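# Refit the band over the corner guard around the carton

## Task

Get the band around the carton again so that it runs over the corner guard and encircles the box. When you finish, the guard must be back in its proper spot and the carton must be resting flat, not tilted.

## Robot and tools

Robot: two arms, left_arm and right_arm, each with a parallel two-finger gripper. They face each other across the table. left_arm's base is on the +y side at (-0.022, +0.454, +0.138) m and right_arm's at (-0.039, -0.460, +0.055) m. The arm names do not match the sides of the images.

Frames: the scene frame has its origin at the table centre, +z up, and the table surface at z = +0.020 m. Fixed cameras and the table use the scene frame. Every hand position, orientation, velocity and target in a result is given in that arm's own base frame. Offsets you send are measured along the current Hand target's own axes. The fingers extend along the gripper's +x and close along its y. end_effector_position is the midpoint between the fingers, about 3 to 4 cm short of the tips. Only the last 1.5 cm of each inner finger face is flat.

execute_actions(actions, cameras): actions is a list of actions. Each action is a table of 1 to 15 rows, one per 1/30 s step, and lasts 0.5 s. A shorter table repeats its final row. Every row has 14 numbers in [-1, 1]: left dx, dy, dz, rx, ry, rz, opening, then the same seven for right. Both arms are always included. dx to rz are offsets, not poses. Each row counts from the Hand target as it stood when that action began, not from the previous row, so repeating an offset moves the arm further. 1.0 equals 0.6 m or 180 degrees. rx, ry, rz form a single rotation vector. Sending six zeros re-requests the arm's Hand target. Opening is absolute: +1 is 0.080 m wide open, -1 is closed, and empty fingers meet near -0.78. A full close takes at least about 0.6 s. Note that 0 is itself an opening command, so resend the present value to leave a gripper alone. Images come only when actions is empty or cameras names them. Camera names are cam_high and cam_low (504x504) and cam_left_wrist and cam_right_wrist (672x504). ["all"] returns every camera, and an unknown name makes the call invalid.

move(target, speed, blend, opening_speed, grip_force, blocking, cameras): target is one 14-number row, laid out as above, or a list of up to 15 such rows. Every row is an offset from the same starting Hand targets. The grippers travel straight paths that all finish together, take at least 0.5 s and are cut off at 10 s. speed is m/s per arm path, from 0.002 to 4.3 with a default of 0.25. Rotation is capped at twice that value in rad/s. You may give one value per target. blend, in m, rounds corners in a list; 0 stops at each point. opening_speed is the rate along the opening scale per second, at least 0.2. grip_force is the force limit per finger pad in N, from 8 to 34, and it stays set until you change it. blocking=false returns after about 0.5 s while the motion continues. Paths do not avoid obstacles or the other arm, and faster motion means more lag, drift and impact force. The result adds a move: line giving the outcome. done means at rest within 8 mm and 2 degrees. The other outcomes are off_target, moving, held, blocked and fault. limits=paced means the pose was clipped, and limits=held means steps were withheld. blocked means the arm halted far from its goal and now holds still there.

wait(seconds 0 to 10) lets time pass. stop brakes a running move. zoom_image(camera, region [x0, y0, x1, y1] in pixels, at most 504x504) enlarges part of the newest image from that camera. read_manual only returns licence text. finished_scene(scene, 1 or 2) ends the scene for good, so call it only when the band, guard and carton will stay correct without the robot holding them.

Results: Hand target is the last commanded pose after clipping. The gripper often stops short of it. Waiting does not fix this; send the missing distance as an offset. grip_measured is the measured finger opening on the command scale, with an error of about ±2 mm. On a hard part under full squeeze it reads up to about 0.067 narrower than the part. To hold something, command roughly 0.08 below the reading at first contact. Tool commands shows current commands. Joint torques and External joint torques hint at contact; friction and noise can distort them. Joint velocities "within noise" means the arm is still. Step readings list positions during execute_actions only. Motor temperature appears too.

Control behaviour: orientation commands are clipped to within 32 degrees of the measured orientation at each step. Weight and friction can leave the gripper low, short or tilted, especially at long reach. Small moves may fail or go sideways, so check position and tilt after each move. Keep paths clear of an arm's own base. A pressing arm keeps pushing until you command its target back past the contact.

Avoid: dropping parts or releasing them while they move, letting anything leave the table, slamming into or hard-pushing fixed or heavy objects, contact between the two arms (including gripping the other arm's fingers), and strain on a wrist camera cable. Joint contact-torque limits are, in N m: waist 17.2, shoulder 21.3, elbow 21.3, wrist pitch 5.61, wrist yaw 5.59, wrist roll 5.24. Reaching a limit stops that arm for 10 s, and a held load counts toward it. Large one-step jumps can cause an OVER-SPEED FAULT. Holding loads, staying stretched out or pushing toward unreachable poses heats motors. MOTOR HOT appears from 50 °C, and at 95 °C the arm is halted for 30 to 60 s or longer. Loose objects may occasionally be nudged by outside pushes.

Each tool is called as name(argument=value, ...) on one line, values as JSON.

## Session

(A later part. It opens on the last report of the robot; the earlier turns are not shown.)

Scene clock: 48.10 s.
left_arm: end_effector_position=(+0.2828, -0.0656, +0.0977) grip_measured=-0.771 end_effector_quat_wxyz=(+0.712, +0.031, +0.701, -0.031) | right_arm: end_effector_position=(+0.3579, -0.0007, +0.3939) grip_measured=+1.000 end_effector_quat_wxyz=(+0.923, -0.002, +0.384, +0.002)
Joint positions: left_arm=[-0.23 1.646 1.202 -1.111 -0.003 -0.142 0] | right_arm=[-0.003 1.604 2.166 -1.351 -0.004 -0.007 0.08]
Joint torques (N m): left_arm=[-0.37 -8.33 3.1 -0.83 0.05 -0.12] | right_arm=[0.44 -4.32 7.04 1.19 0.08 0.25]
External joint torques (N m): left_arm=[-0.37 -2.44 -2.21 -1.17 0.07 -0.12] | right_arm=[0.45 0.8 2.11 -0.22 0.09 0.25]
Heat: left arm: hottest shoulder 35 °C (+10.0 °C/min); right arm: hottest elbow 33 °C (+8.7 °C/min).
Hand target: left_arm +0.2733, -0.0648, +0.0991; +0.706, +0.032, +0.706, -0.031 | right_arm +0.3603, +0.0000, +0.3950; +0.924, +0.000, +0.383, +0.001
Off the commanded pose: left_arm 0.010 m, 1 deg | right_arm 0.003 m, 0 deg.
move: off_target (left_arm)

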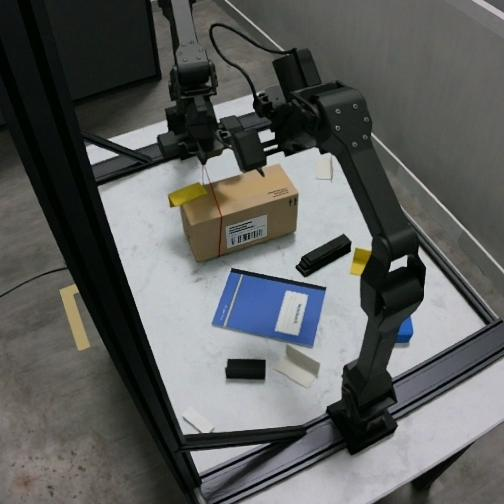

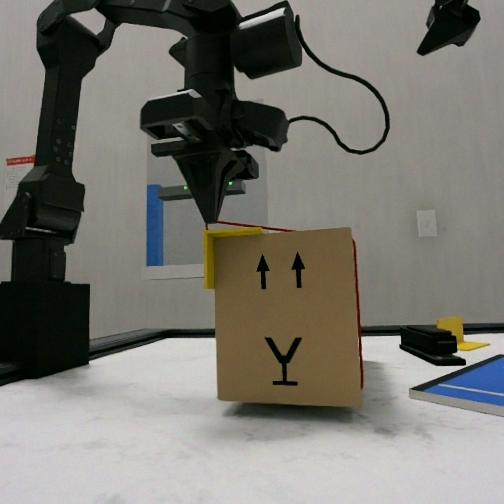

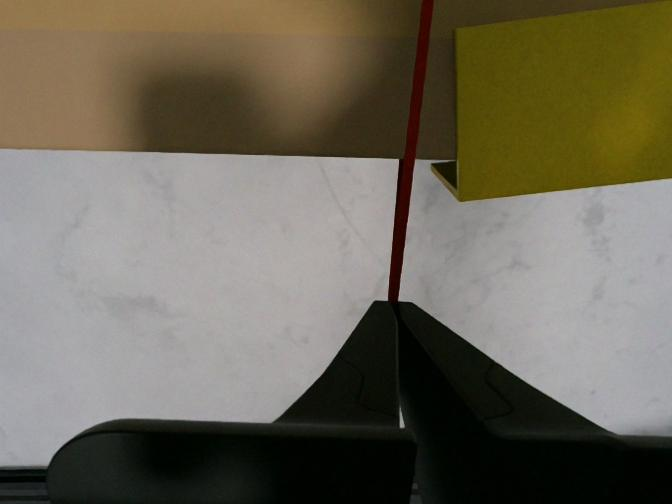

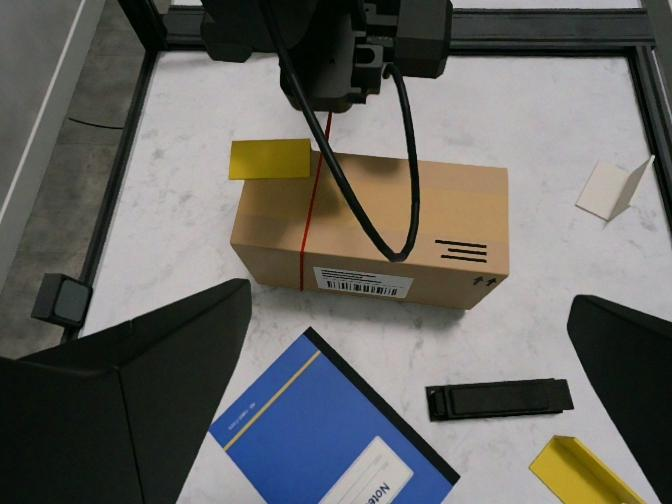

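move(target=[0,0,0,0,0,0,-1,0.324,0.40,0.006,-0.5,0,0,-1], cameras=["cam_right_wrist","cam_low","cam_high","cam_left_wrist"], speed=0.25)

Scene clock: 55.07 s.
left_arm: end_effector_position=(+0.2828, -0.0656, +0.0978) grip_measured=-0.771 end_effector_quat_wxyz=(+0.712, +0.031, +0.700, -0.031) | right_arm: end_effector_position=(+0.4967, +0.2385, +0.2606) grip_measured=-0.775 end_effector_quat_wxyz=(+0.661, -0.653, +0.256, +0.267)
Joint positions: left_arm=[-0.23 1.645 1.202 -1.111 -0.003 -0.142 0] | right_arm=[0.547 2.196 2.348 -0.98 0.372 -1.173 0]
Joint torques (N m): left_arm=[-0.36 -8.32 3.1 -0.83 0.05 -0.13] | right_arm=[-0.19 -8.84 8.17 1.33 0.21 -0.11]
External joint torques (N m): left_arm=[-0.36 -2.44 -2.24 -1.18 0.06 -0.13] | right_arm=[-0.19 1.6 2.07 0.01 0.08 -0.15]
Heat: left arm: hottest shoulder 36 °C (+9.8 °C/min); right arm: hottest elbow 33 °C (+7.6 °C/min).
Hand target: left_arm +0.2733, -0.0648, +0.0992; +0.707, +0.032, +0.706, -0.031 | right_arm +0.5000, +0.2403, +0.2602; +0.653, -0.653, +0.270, +0.271
Off the commanded pose: left_arm 0.010 m, 1 deg | right_arm 0.004 m, 2 deg.
joint sent to its limit (right arm) — joint 3 (elbow), upper limit, where the elbow is as straight as it goes. The joint targets still meet the commanded pose.
move: off_target (left_arm)

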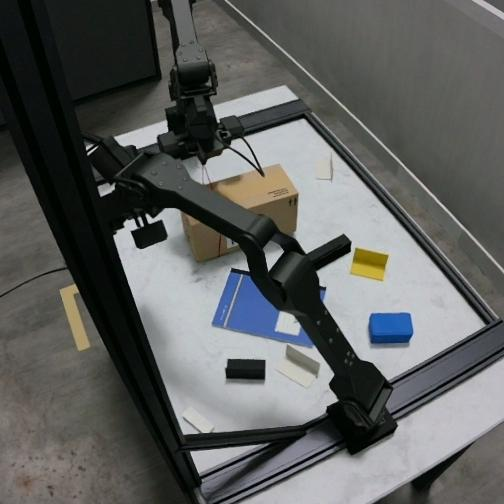

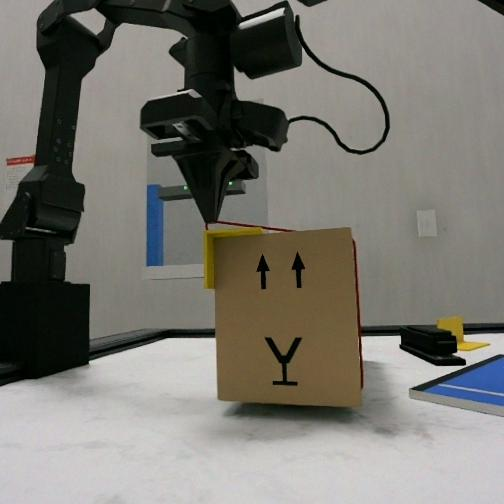

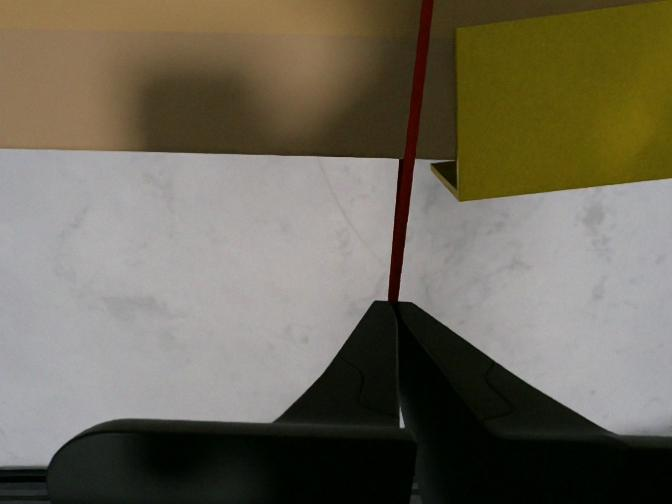

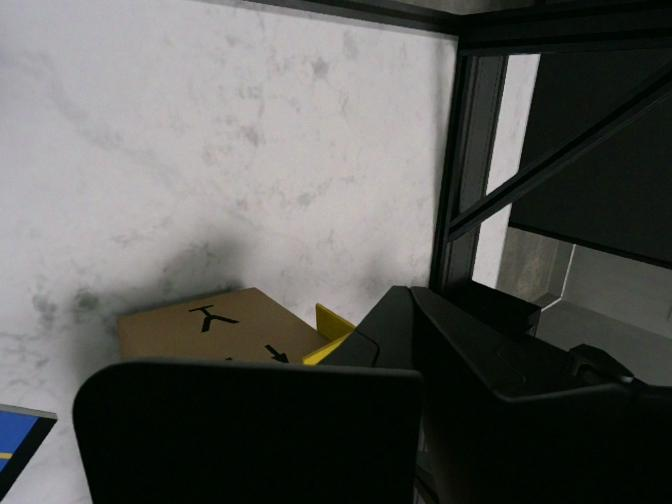

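move(target=[0,0,0,0,0,0,-1,0.209,0.047,-0.071,0,0,0,-1], cameras=["cam_right_wrist","cam_low","cam_high","cam_left_wrist"], speed=0.15)

zoom_image(camera="cam_low", region=[190, 150, 390, 350])

Scene clock: 57.03 s.
left_arm: end_effector_position=(+0.2828, -0.0656, +0.0978) grip_measured=-0.771 end_effector_quat_wxyz=(+0.712, +0.031, +0.700, -0.031) | right_arm: end_effector_position=(+0.5673, +0.1967, +0.1573) grip_measured=-0.775 end_effector_quat_wxyz=(+0.657, -0.651, +0.269, +0.268)
Joint positions: left_arm=[-0.23 1.645 1.202 -1.111 -0.003 -0.142 0] | right_arm=[0.404 2.335 2.168 -0.654 0.282 -1.271 0]
Joint torques (N m): left_arm=[-0.35 -8.31 3.09 -0.83 0.05 -0.13] | right_arm=[-0.13 -10.12 7.61 1.3 0.04 -0.16]
External joint torques (N m): left_arm=[-0.33 -2.47 -2.19 -1.16 0.06 -0.13] | right_arm=[-0.13 1.54 1.1 -0.02 -0.05 -0.2]
Heat: left arm: hottest shoulder 37 °C (+10.5 °C/min); right arm: hottest elbow 33 °C (+7.4 °C/min).
Hand target: left_arm +0.2733, -0.0648, +0.0992; +0.707, +0.032, +0.706, -0.031 | right_arm +0.5688, +0.1978, +0.1515; +0.653, -0.653, +0.270, +0.271
Off the commanded pose: left_arm 0.010 m, 1 deg | right_arm 0.006 m, 1 deg.
move: off_target (left_arm)

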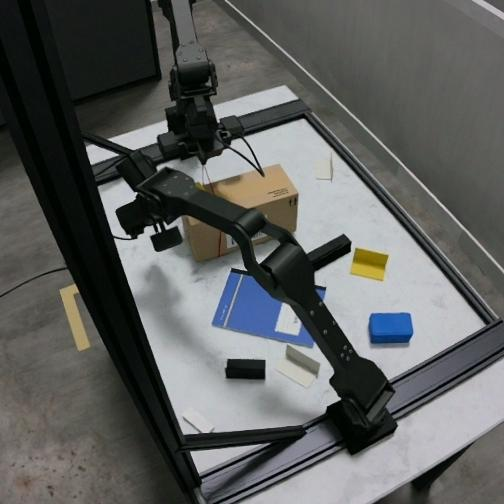

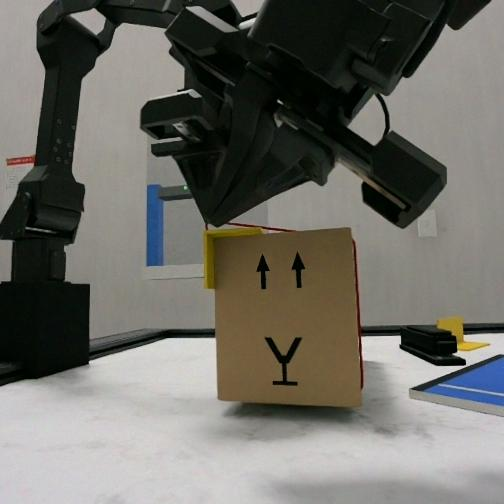

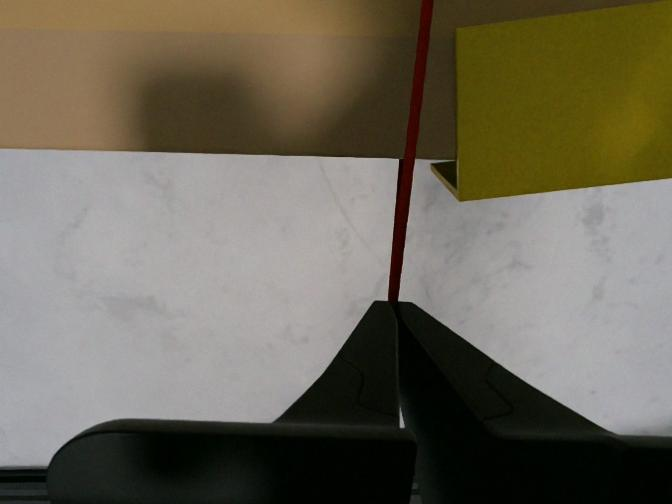

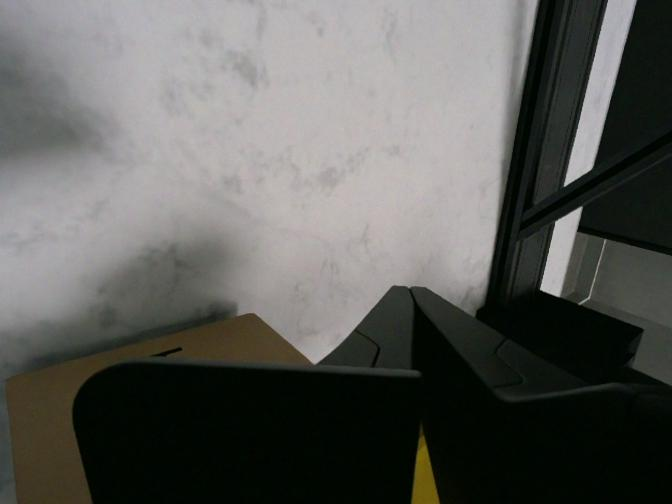

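Scaled by 2.520.

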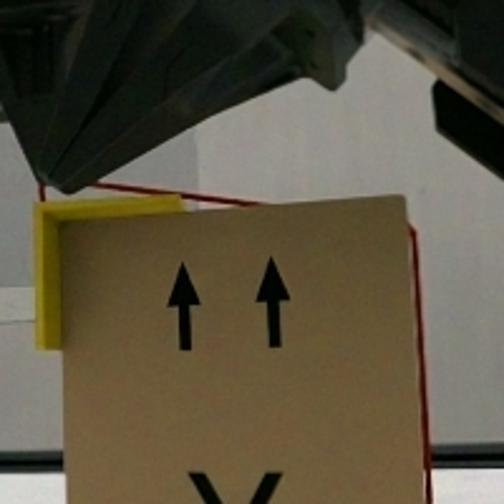

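move(target=[0,0,0,0,0,0,-1,0,-0.013,-0.035,0,0,0,-1], cameras=["cam_low","cam_left_wrist"], speed=0.06)

zoom_image(camera="cam_low", region=[190, 150, 390, 350])

Scene clock: 58.70 s.
left_arm: end_effector_position=(+0.2828, -0.0656, +0.0978) grip_measured=-0.771 end_effector_quat_wxyz=(+0.712, +0.031, +0.700, -0.031) | right_arm: end_effector_position=(+0.5745, +0.1763, +0.1564) grip_measured=-0.775 end_effector_quat_wxyz=(+0.655, -0.651, +0.272, +0.270)
Joint positions: left_arm=[-0.23 1.645 1.202 -1.111 -0.003 -0.142 0] | right_arm=[0.36 2.335 2.168 -0.654 0.253 -1.304 0]
Joint torques (N m): left_arm=[-0.36 -8.32 3.1 -0.83 0.05 -0.12] | right_arm=[-0.01 -11.5 6.77 1.24 0.04 -0.14]
External joint torques (N m): left_arm=[-0.37 -2.44 -2.22 -1.17 0.07 -0.12] | right_arm=[0.07 0.27 0.17 -0.12 -0.04 -0.18]
Heat: left arm: hottest shoulder 37 °C (+10.2 °C/min); right arm: hottest elbow 33 °C (+7.2 °C/min).
Hand target: left_arm +0.2733, -0.0648, +0.0992; +0.707, +0.032, +0.706, -0.031 | right_arm +0.5743, +0.1768, +0.1570; +0.653, -0.653, +0.270, +0.271
Off the commanded pose: left_arm 0.010 m, 1 deg | right_arm 0.001 m, 0 deg.
move: off_target (left_arm)
Images, in order (width x height): cam_low 504x504, cam_left_wrist 672x504.

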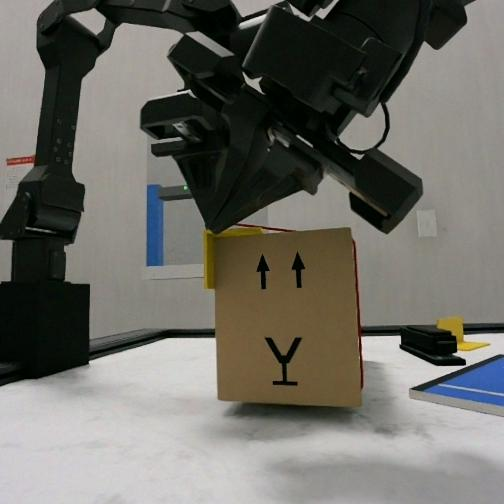

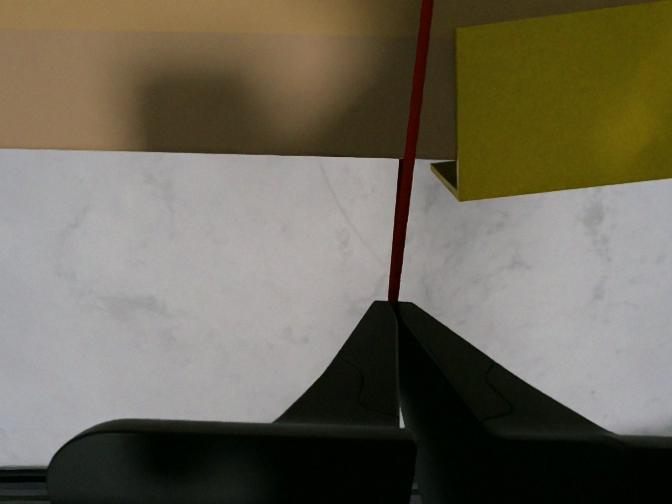

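Scaled by 2.520.

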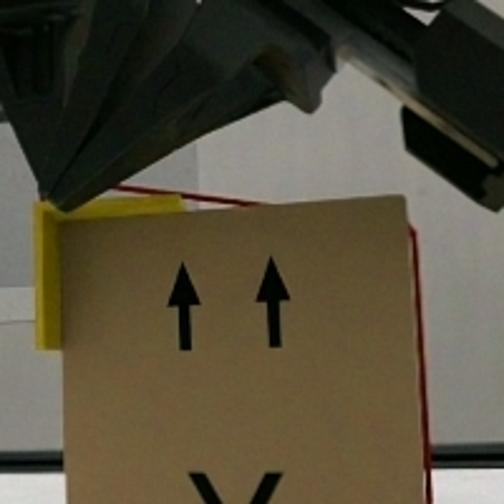

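move(target=[0,0.035,0,0,0,0,-1,0,0,0,0,0,0,-1], cameras=[], speed=0.06)

move(target=[0,0,0,0,0,0,-1,0,0,-0.05,0,0,0,-1], cameras=["cam_low","cam_left_wrist"], speed=0.04)

zoom_image(camera="cam_low", region=[190, 150, 390, 350])

Scene clock: 59.87 s.
left_arm: end_effector_position=(+0.2843, -0.0472, +0.0979) grip_measured=-0.771 end_effector_quat_wxyz=(+0.712, +0.030, +0.700, -0.033) | right_arm: end_effector_position=(+0.5745, +0.1763, +0.1564) grip_measured=-0.775 end_effector_quat_wxyz=(+0.655, -0.651, +0.272, +0.270)
Joint positions: left_arm=[-0.164 1.637 1.193 -1.111 0.001 -0.074 0] | right_arm=[0.36 2.335 2.168 -0.654 0.253 -1.304 0]
Joint torques (N m): left_arm=[0.44 -8.26 3.07 -0.87 -0.12 0.12] | right_arm=[0.03 -11.51 6.77 1.24 -0.01 -0.19]
External joint torques (N m): left_arm=[0.45 -2.41 -2.3 -1.23 -0.11 0.11] | right_arm=[-0.06 -0.01 0.32 -0.08 -0.08 -0.23]
Heat: left arm: hottest shoulder 37 °C (+10.0 °C/min); right arm: hottest shoulder 33 °C (+4.0 °C/min).
Hand target: left_arm +0.2751, -0.0439, +0.0991; +0.706, +0.031, +0.706, -0.031 | right_arm +0.5743, +0.1768, +0.1570; +0.653, -0.653, +0.270, +0.271
Off the commanded pose: left_arm 0.010 m, 1 deg | right_arm 0.001 m, 0 deg.
move: off_target (left_arm)
No camera images: "cameras" was empty.

Scene clock: 61.00 s.
left_arm: end_effector_position=(+0.2843, -0.0468, +0.0981) grip_measured=-0.771 end_effector_quat_wxyz=(+0.713, +0.031, +0.700, -0.033) | right_arm: end_effector_position=(+0.5762, +0.1481, +0.1455) grip_measured=-0.775 end_effector_quat_wxyz=(+0.650, -0.651, +0.278, +0.276)
Joint positions: left_arm=[-0.163 1.636 1.193 -1.11 0.001 -0.072 0] | right_arm=[0.305 2.304 2.081 -0.606 0.214 -1.348 0]
Joint torques (N m): left_arm=[0.34 -8.15 3.15 -0.88 -0.12 0.04] | right_arm=[-0.42 -13.98 5.83 1.33 -0.01 -0.13]
External joint torques (N m): left_arm=[0.35 -2.31 -2.19 -1.21 -0.12 0.04] | right_arm=[-0.41 -2.56 -0.68 -0.01 -0.07 -0.17]
Heat: left arm: hottest shoulder 37 °C (+10.0 °C/min); right arm: hottest shoulder 34 °C (+5.0 °C/min).
Hand target: left_arm +0.2752, -0.0439, +0.0992; +0.707, +0.032, +0.706, -0.031 | right_arm +0.5744, +0.1467, +0.1570; +0.653, -0.653, +0.270, +0.271
Off the commanded pose: left_arm 0.010 m, 1 deg | right_arm 0.012 m, 1 deg.
move: off_target (left_arm, right_arm)
Images, in order (width x height): cam_low 504x504, cam_left_wrist 672x504.

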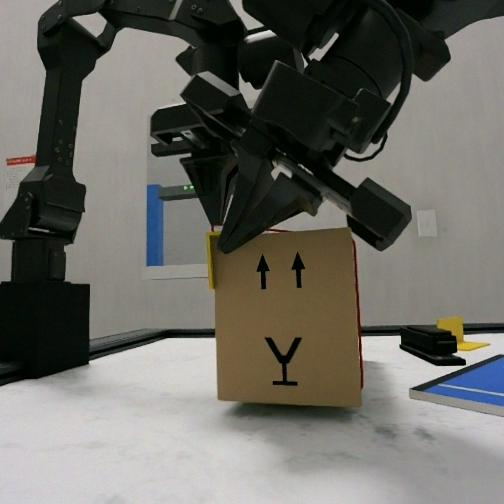

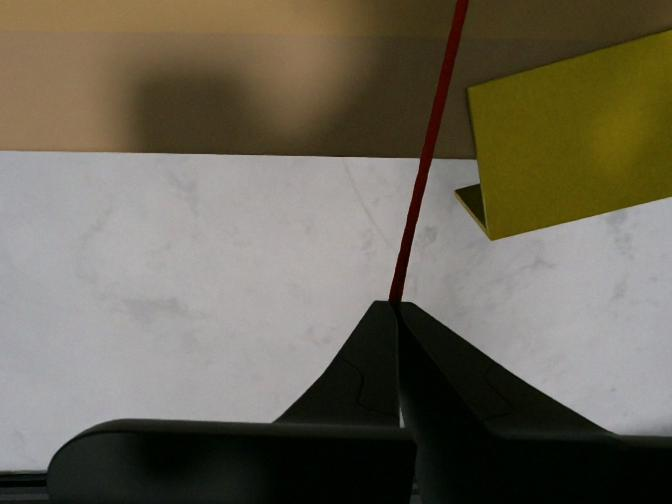

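Scaled by 2.520.

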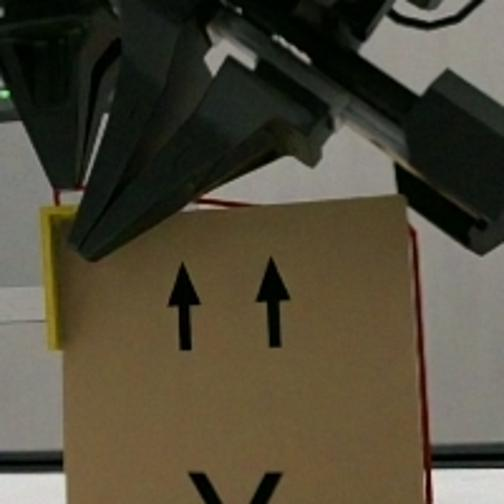

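move(target=[0,0,0,0,0,0,-1,-0.05,0,0.15,0,0,0,-1], cameras=["cam_low","cam_high","cam_left_wrist","cam_right_wrist"], speed=0.1)

zoom_image(camera="cam_low", region=[190, 150, 390, 350])

Scene clock: 63.30 s.
left_arm: end_effector_position=(+0.2843, -0.0468, +0.0981) grip_measured=-0.771 end_effector_quat_wxyz=(+0.713, +0.031, +0.700, -0.033) | right_arm: end_effector_position=(+0.5505, +0.2353, +0.1819) grip_measured=-0.775 end_effector_quat_wxyz=(+0.652, -0.654, +0.268, +0.272)
Joint positions: left_arm=[-0.163 1.636 1.193 -1.11 0.001 -0.072 0] | right_arm=[0.486 2.377 2.347 -0.814 0.334 -1.218 0]
Joint torques (N m): left_arm=[0.34 -8.16 3.14 -0.88 -0.12 0.04] | right_arm=[0.07 -9.8 8.35 1.04 0.18 0.26]
External joint torques (N m): left_arm=[0.34 -2.38 -2.16 -1.22 -0.11 0.04] | right_arm=[-0.04 1.99 1.94 -0.26 0.08 0.22]
Motor temperatures (°C): left_arm=[25 37 31 28 28 27] | right_arm=[25 35 33 31 30 30]
Heat: left arm: hottest shoulder 37 °C (+9.1 °C/min); right arm: hottest shoulder 35 °C (+6.1 °C/min).
Hand target: left_arm +0.2752, -0.0439, +0.0992; +0.707, +0.032, +0.706, -0.031 | right_arm +0.5531, +0.2367, +0.1782; +0.653, -0.653, +0.270, +0.271
Off the commanded pose: left_arm 0.010 m, 1 deg | right_arm 0.005 m, 0 deg.
joint sent to its limit (right arm) — joint 3 (elbow), upper limit, where the elbow is as straight as it goes. The joint targets still meet the commanded pose.
move: off_target (left_arm)

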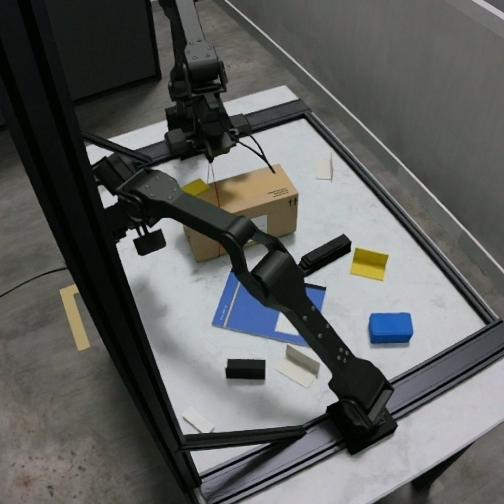

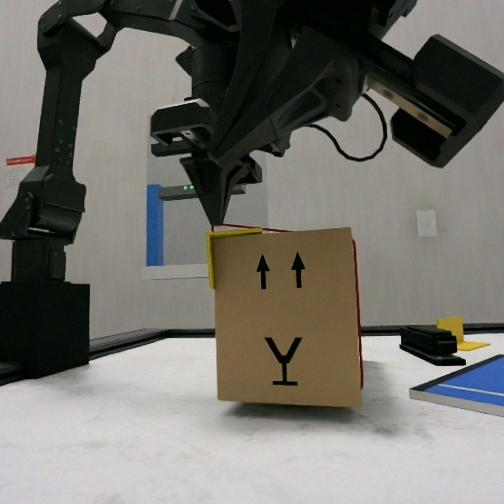

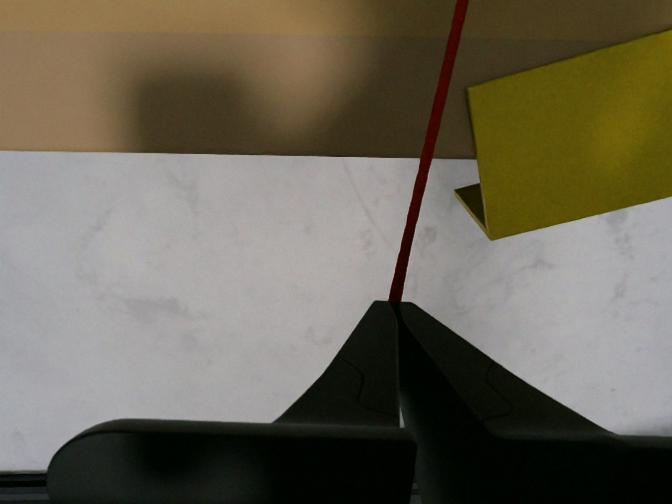

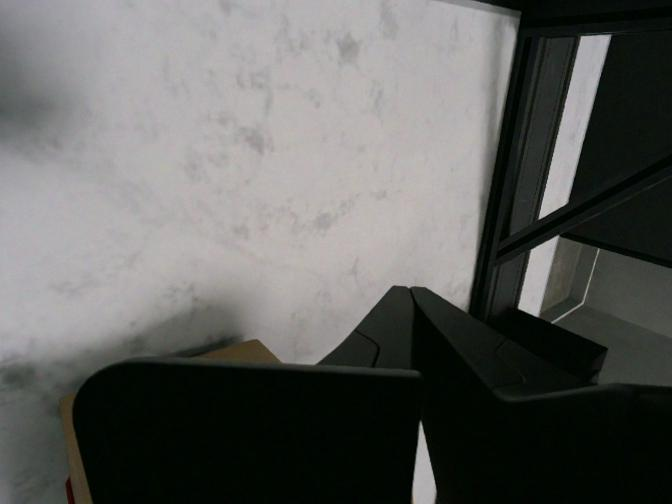

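Scaled by 2.520.

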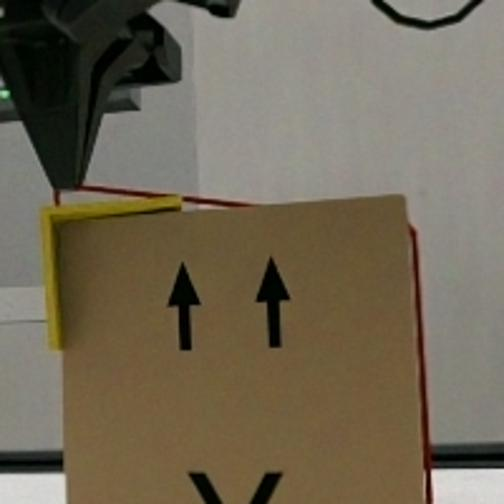

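move(target=[0,0,0,0,0,0,-1,-0.483,-0.028,-0.394,0.5,0,0,-1], cameras=["cam_high","cam_right_wrist"], speed=0.3)

zoom_image(camera="cam_right_wrist", region=[200, 90, 540, 330])

Scene clock: 66.87 s.
left_arm: end_effector_position=(+0.2843, -0.0468, +0.0981) grip_measured=-0.771 end_effector_quat_wxyz=(+0.713, +0.031, +0.700, -0.033) | right_arm: end_effector_position=(+0.3619, +0.0004, +0.3892) grip_measured=-0.775 end_effector_quat_wxyz=(+0.921, -0.004, +0.391, +0.002)
Joint positions: left_arm=[-0.163 1.636 1.193 -1.11 0.001 -0.072 0] | right_arm=[0.002 1.618 2.166 -1.351 0.001 -0.007 0]
Joint torques (N m): left_arm=[0.33 -8.16 3.14 -0.88 -0.12 0.04] | right_arm=[-0.04 -5.78 6.7 1.18 0 0.25]
External joint torques (N m): left_arm=[0.34 -2.38 -2.23 -1.26 -0.12 0.04] | right_arm=[-0.03 -0.45 1.72 -0.19 0 0.24]
Heat: left arm: hottest shoulder 37 °C (+9.0 °C/min); right arm: hottest shoulder 37 °C (+8.0 °C/min). Heating fast: the right arm's shoulder motor: a push or a pull is the cause, and it goes on while you think. Ease it with your next call, before anything else.
Hand target: left_arm +0.2752, -0.0439, +0.0992; +0.707, +0.032, +0.706, -0.031 | right_arm +0.3603, +0.0001, +0.3951; +0.924, +0.000, +0.383, +0.001
Off the commanded pose: left_arm 0.010 m, 1 deg | right_arm 0.006 m, 1 deg.
move: off_target (left_arm)
Images, in order (width x height): cam_high 504x504, cam_right_wrist 672x504.

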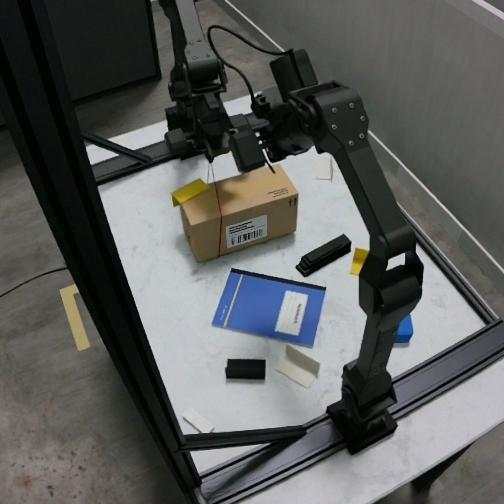

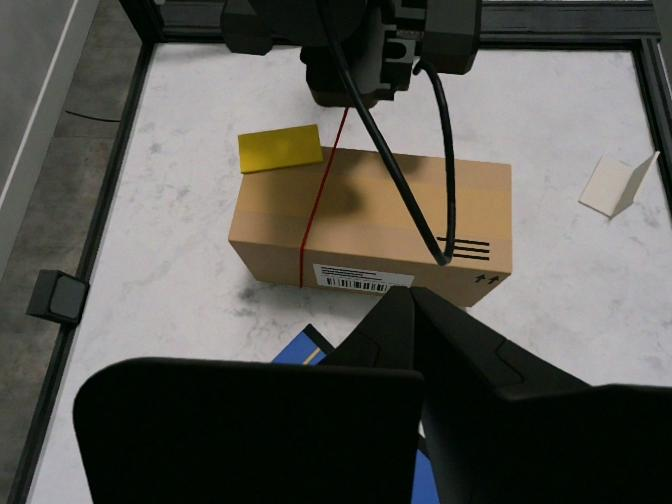

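Scaled by 1.482.

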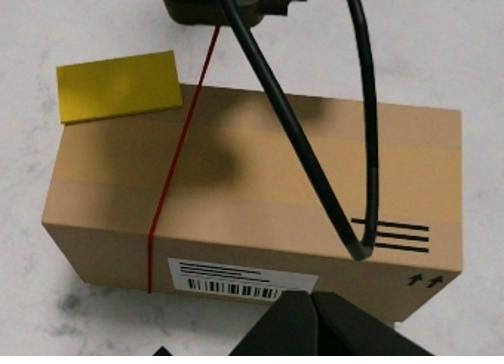

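move(target=[[0,-0.002,-0.023,0,0,0,-1,0,0,0,0,0,0,-1],[0,-0.089,-0.024,0,0,0,-1,0,0,0,0,0,0,-1]], cameras=["cam_high","cam_right_wrist","cam_left_wrist","cam_low"], speed=0.06)

zoom_image(camera="cam_right_wrist", region=[200, 50, 540, 290])

zoom_image(camera="cam_low", region=[190, 150, 390, 350])

Scene clock: 69.73 s.
left_arm: end_effector_position=(+0.2632, -0.0939, +0.1011) grip_measured=-0.771 end_effector_quat_wxyz=(+0.718, +0.029, +0.694, -0.028) | right_arm: end_effector_position=(+0.3618, +0.0004, +0.3891) grip_measured=-0.775 end_effector_quat_wxyz=(+0.920, -0.004, +0.391, +0.002)
Joint positions: left_arm=[-0.349 1.589 1.156 -1.106 -0.011 -0.267 0] | right_arm=[0.002 1.618 2.166 -1.351 0.001 -0.007 0]
Joint torques (N m): left_arm=[-0.9 -5.12 5.04 -1.19 0.33 -0.13] | right_arm=[-0.25 -5.89 6.92 1.15 -0.07 0.26]
External joint torques (N m): left_arm=[-0.84 0.37 -0.33 -1.57 0.35 -0.13] | right_arm=[-0.23 -0.48 1.92 -0.21 -0.07 0.26]
Heat: left arm: hottest shoulder 37 °C (+9.0 °C/min); right arm: hottest shoulder 37 °C (+8.0 °C/min).
Hand target: left_arm +0.2562, -0.0958, +0.0992; +0.707, +0.031, +0.706, -0.031 | right_arm +0.3603, +0.0001, +0.3950; +0.924, +0.000, +0.383, +0.001
Off the commanded pose: left_arm 0.008 m, 2 deg | right_arm 0.006 m, 1 deg.
move: done

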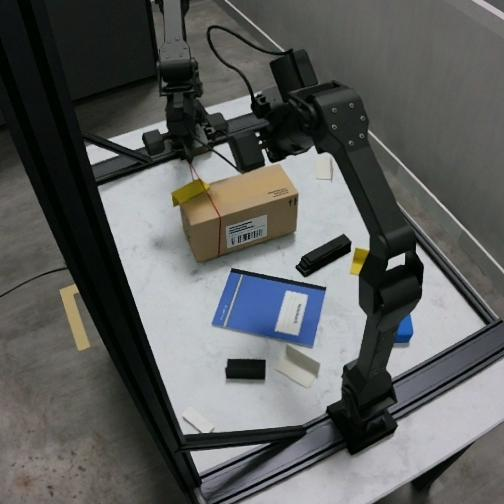

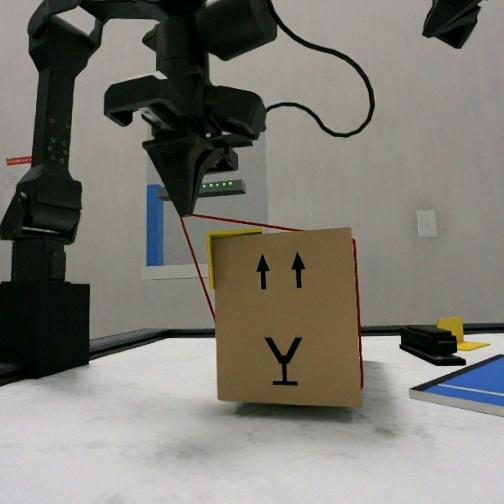

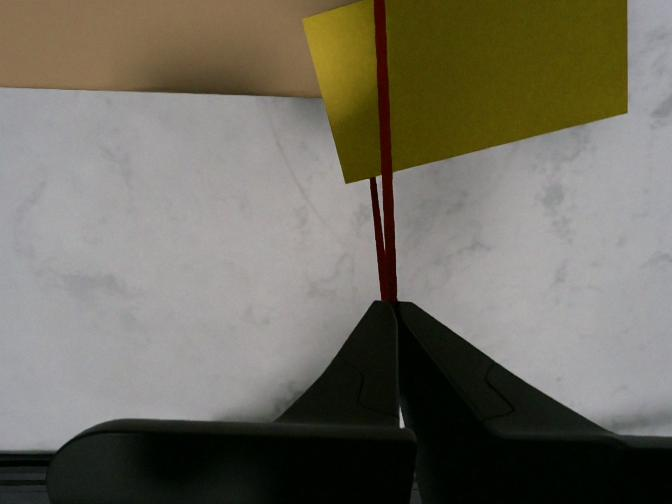

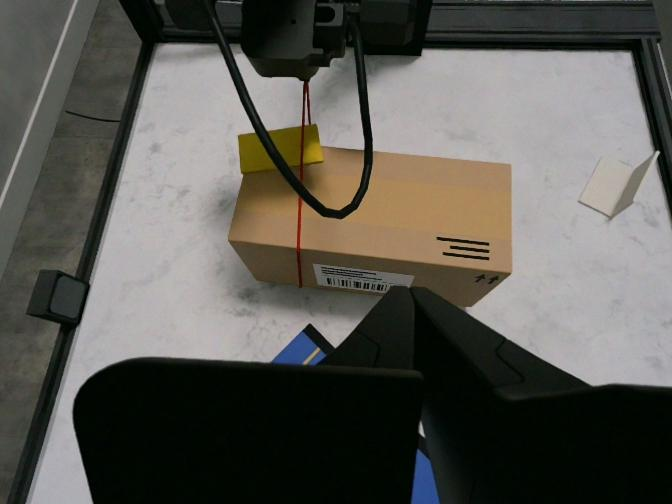

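Scaled by 1.482.

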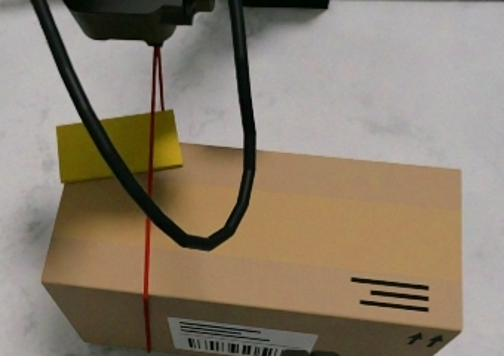

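Scaled by 2.520.

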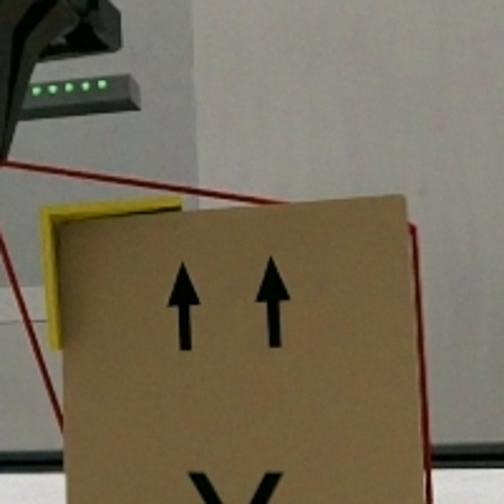

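move(target=[[0.065,-0.0066,0,0,0,0,-1,0,0,0,0,0,0,-1],[0.065,-0.003,0.04,0,0,0,-1,0,0,0,0,0,0,-1]], cameras=["cam_right_wrist","cam_left_wrist","cam_low"], speed=0.05)

zoom_image(camera="cam_low", region=[160, 170, 360, 370])

Scene clock: 72.40 s.
left_arm: end_effector_position=(+0.2865, -0.0990, +0.0658) grip_measured=-0.771 end_effector_quat_wxyz=(+0.720, +0.028, +0.692, -0.028) | right_arm: end_effector_position=(+0.3618, +0.0004, +0.3891) grip_measured=-0.775 end_effector_quat_wxyz=(+0.920, -0.004, +0.391, +0.002)
Joint positions: left_arm=[-0.338 1.708 1.14 -0.965 -0.011 -0.258 0] | right_arm=[0.002 1.618 2.166 -1.351 0.001 -0.007 0]
Joint torques (N m): left_arm=[-0.46 -4.8 4.4 -0.63 0.35 0.11] | right_arm=[-0.24 -5.79 7.12 1.18 -0.09 0.27]
External joint torques (N m): left_arm=[-0.5 1.37 -0.83 -1.02 0.38 0.11] | right_arm=[-0.21 -0.45 2.14 -0.19 -0.09 0.26]
Heat: left arm: hottest shoulder 36 °C (+8.1 °C/min); right arm: hottest shoulder 37 °C (+7.1 °C/min).
Hand target: left_arm +0.2799, -0.0996, +0.0601; +0.706, +0.031, +0.706, -0.031 | right_arm +0.3603, +0.0001, +0.3950; +0.924, +0.000, +0.383, +0.001
Off the commanded pose: left_arm 0.009 m, 2 deg | right_arm 0.006 m, 1 deg.
move: off_target (left_arm)
Images, in order (width x height): cam_low 504x504, cam_left_wrist 672x504, cam_right_wrist 672x504.

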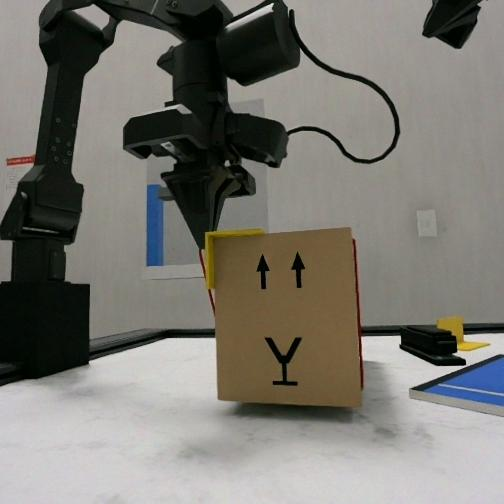

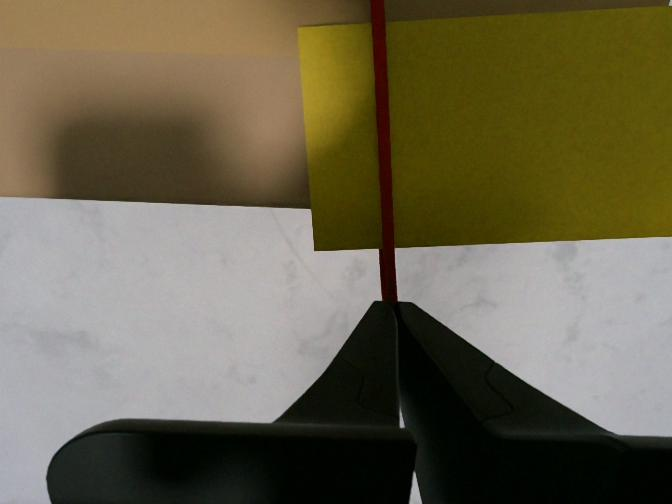

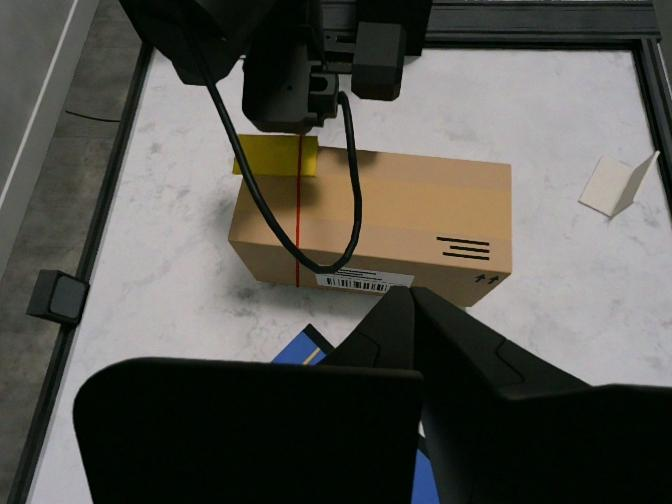

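Scaled by 2.520.

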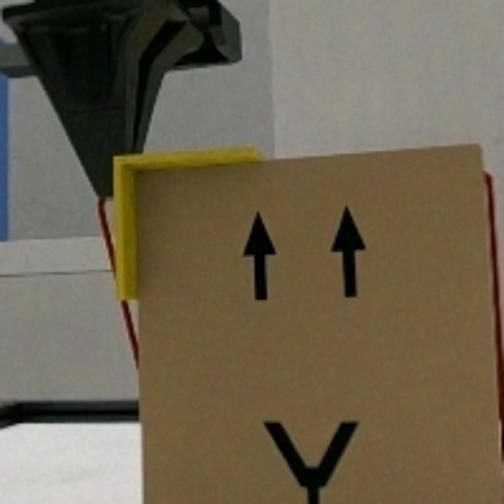

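move(target=[0.015,0.001,0.02,0,0,0,-1,0,0,0,0,0,0,-1], cameras=["cam_right_wrist","cam_left_wrist","cam_low"], speed=0.05)

zoom_image(camera="cam_low", region=[160, 170, 360, 370])

Scene clock: 73.60 s.
left_arm: end_effector_position=(+0.2961, -0.0993, +0.0581) grip_measured=-0.771 end_effector_quat_wxyz=(+0.718, +0.029, +0.695, -0.029) | right_arm: end_effector_position=(+0.3618, +0.0004, +0.3891) grip_measured=-0.775 end_effector_quat_wxyz=(+0.920, -0.004, +0.391, +0.002)
Joint positions: left_arm=[-0.328 1.756 1.165 -0.948 -0.01 -0.246 0] | right_arm=[0.002 1.618 2.166 -1.351 0.001 -0.007 0]
Joint torques (N m): left_arm=[-0.32 -4.69 4.45 0.17 0.3 0.12] | right_arm=[-0.29 -5.92 6.91 1.15 -0.06 0.26]
External joint torques (N m): left_arm=[-0.32 1.78 -0.74 -0.23 0.33 0.11] | right_arm=[-0.3 -0.58 1.92 -0.24 -0.05 0.25]
Heat: left arm: hottest shoulder 36 °C (+8.1 °C/min); right arm: hottest shoulder 37 °C (+7.0 °C/min).
Hand target: left_arm +0.2919, -0.1001, +0.0511; +0.707, +0.031, +0.706, -0.031 | right_arm +0.3603, +0.0001, +0.3950; +0.924, +0.000, +0.383, +0.001
Off the commanded pose: left_arm 0.008 m, 2 deg | right_arm 0.006 m, 1 deg.
move: done
Images, in order (width x height): cam_low 504x504, cam_left_wrist 672x504, cam_right_wrist 672x504.

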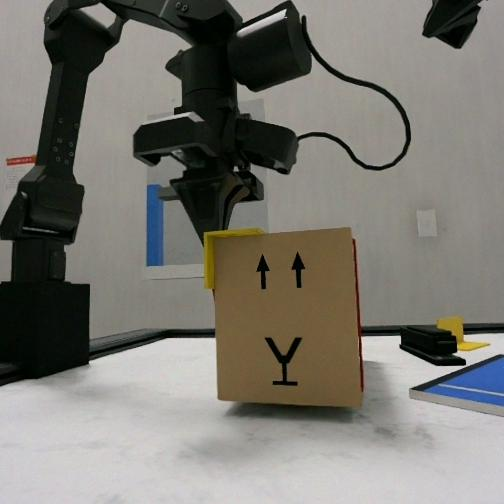

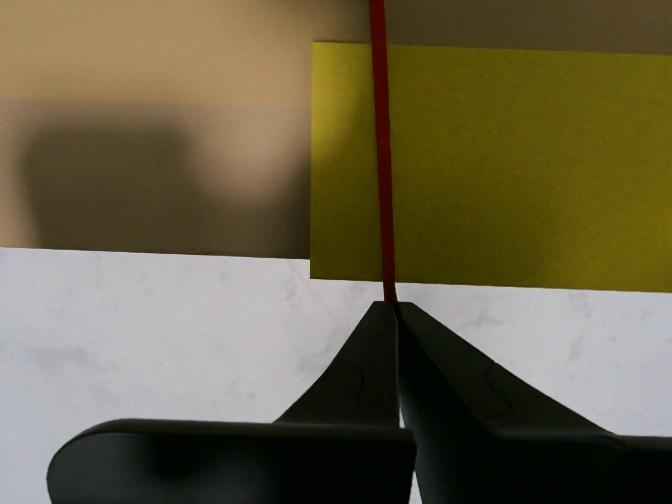

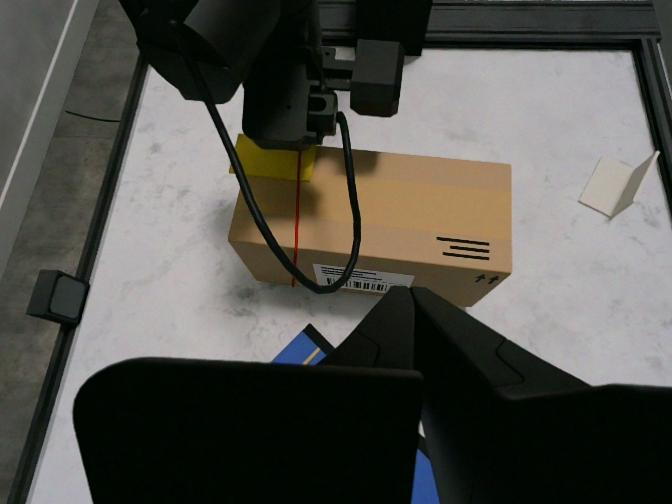

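Scaled by 2.520.

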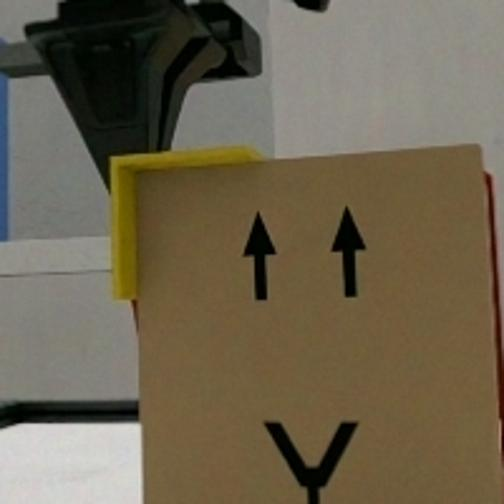

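move(target=[0,0,0,0,0,0,-0.5,0,0,0,0,0,0,-1], cameras=[], opening_speed=0.5)

move(target=[-0.03,0,-0.06,0,0,0,-0.5,0,0,0,0,0,0,-1], cameras=["cam_right_wrist","cam_left_wrist","cam_low"], speed=0.08)

zoom_image(camera="cam_left_wrist", region=[250, 0, 672, 310])

zoom_image(camera="cam_right_wrist", region=[200, 110, 540, 320])

Scene clock: 74.80 s.
left_arm: end_effector_position=(+0.2932, -0.1004, +0.0546) grip_measured=-0.504 end_effector_quat_wxyz=(+0.710, +0.030, +0.703, -0.030) | right_arm: end_effector_position=(+0.3618, +0.0004, +0.3891) grip_measured=-0.775 end_effector_quat_wxyz=(+0.920, -0.004, +0.391, +0.002)
Joint positions: left_arm=[-0.331 1.768 1.165 -0.956 -0.002 -0.246 0.012] | right_arm=[0.002 1.618 2.166 -1.351 0.001 -0.007 0]
Joint torques (N m): left_arm=[-0.05 -5.75 4.42 0.72 0 0.09] | right_arm=[-0.19 -5.86 6.91 1.15 -0.11 0.27]
External joint torques (N m): left_arm=[-0.05 0.86 -0.74 0.39 0.02 0.09] | right_arm=[-0.23 -0.41 1.86 -0.23 -0.09 0.27]
Heat: left arm: hottest shoulder 36 °C (+8.0 °C/min); right arm: hottest shoulder 37 °C (+7.0 °C/min).
Hand target: left_arm +0.2918, -0.1002, +0.0511; +0.706, +0.031, +0.707, -0.031 | right_arm +0.3603, +0.0001, +0.3950; +0.924, +0.000, +0.383, +0.001
Off the commanded pose: left_arm 0.004 m, 1 deg | right_arm 0.006 m, 1 deg.
move: done
No camera images: "cameras" was empty.

Scene clock: 75.73 s.
left_arm: end_effector_position=(+0.2582, -0.0970, +0.0665) grip_measured=-0.503 end_effector_quat_wxyz=(+0.704, +0.033, +0.709, -0.030) | right_arm: end_effector_position=(+0.3618, +0.0004, +0.3891) grip_measured=-0.775 end_effector_quat_wxyz=(+0.920, -0.004, +0.391, +0.002)
Joint positions: left_arm=[-0.361 1.643 1.071 -1.007 -0.002 -0.272 0.012] | right_arm=[0.002 1.618 2.166 -1.351 0.001 -0.007 0]
Joint torques (N m): left_arm=[-0.17 -7.53 4.12 0.46 0 -0.13] | right_arm=[-0.14 -5.72 6.79 1.16 -0.09 0.27]
External joint torques (N m): left_arm=[-0.19 -1.87 -0.97 0.18 0.02 -0.13] | right_arm=[-0.11 -0.39 1.81 -0.22 -0.08 0.27]
Heat: left arm: hottest shoulder 36 °C (+8.0 °C/min); right arm: hottest shoulder 37 °C (+7.0 °C/min).
Hand target: left_arm +0.2561, -0.0971, +0.0691; +0.707, +0.031, +0.706, -0.031 | right_arm +0.3603, +0.0001, +0.3950; +0.924, +0.000, +0.383, +0.001
Off the commanded pose: left_arm 0.003 m, 0 deg | right_arm 0.006 m, 1 deg.
move: done
Images, in order (width x height): cam_low 504x504, cam_left_wrist 672x504, cam_right_wrist 672x504.

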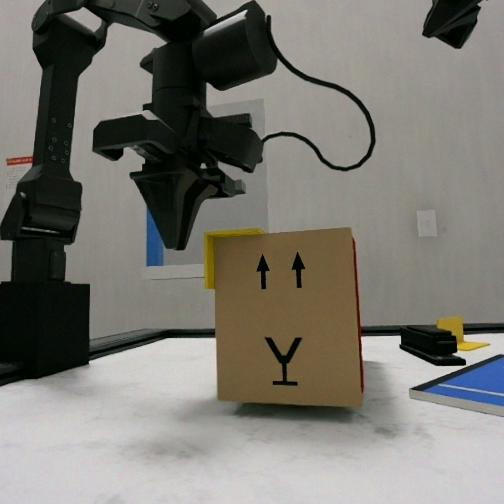

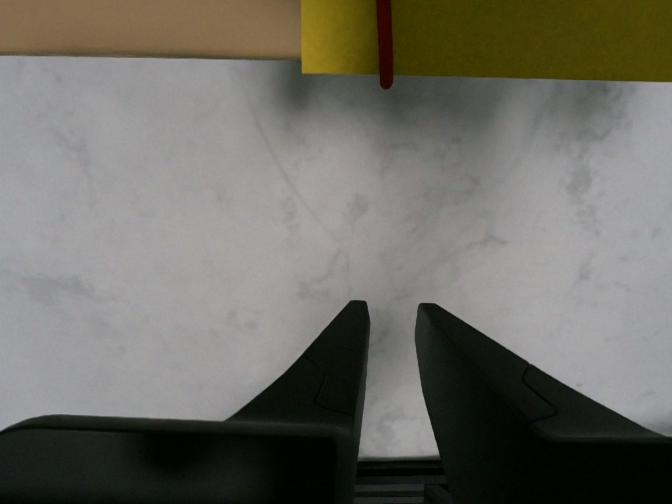

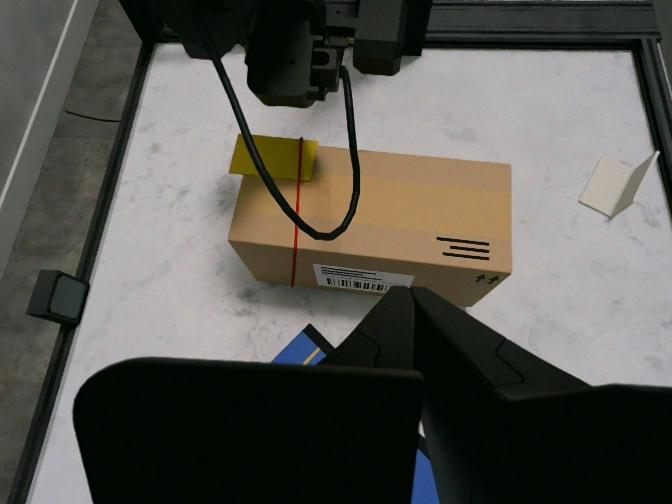

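Scaled by 1.194.

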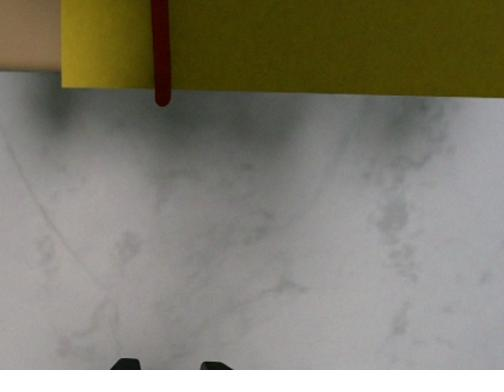

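Scaled by 1.482.

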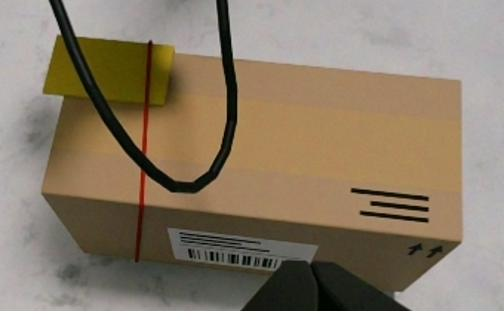

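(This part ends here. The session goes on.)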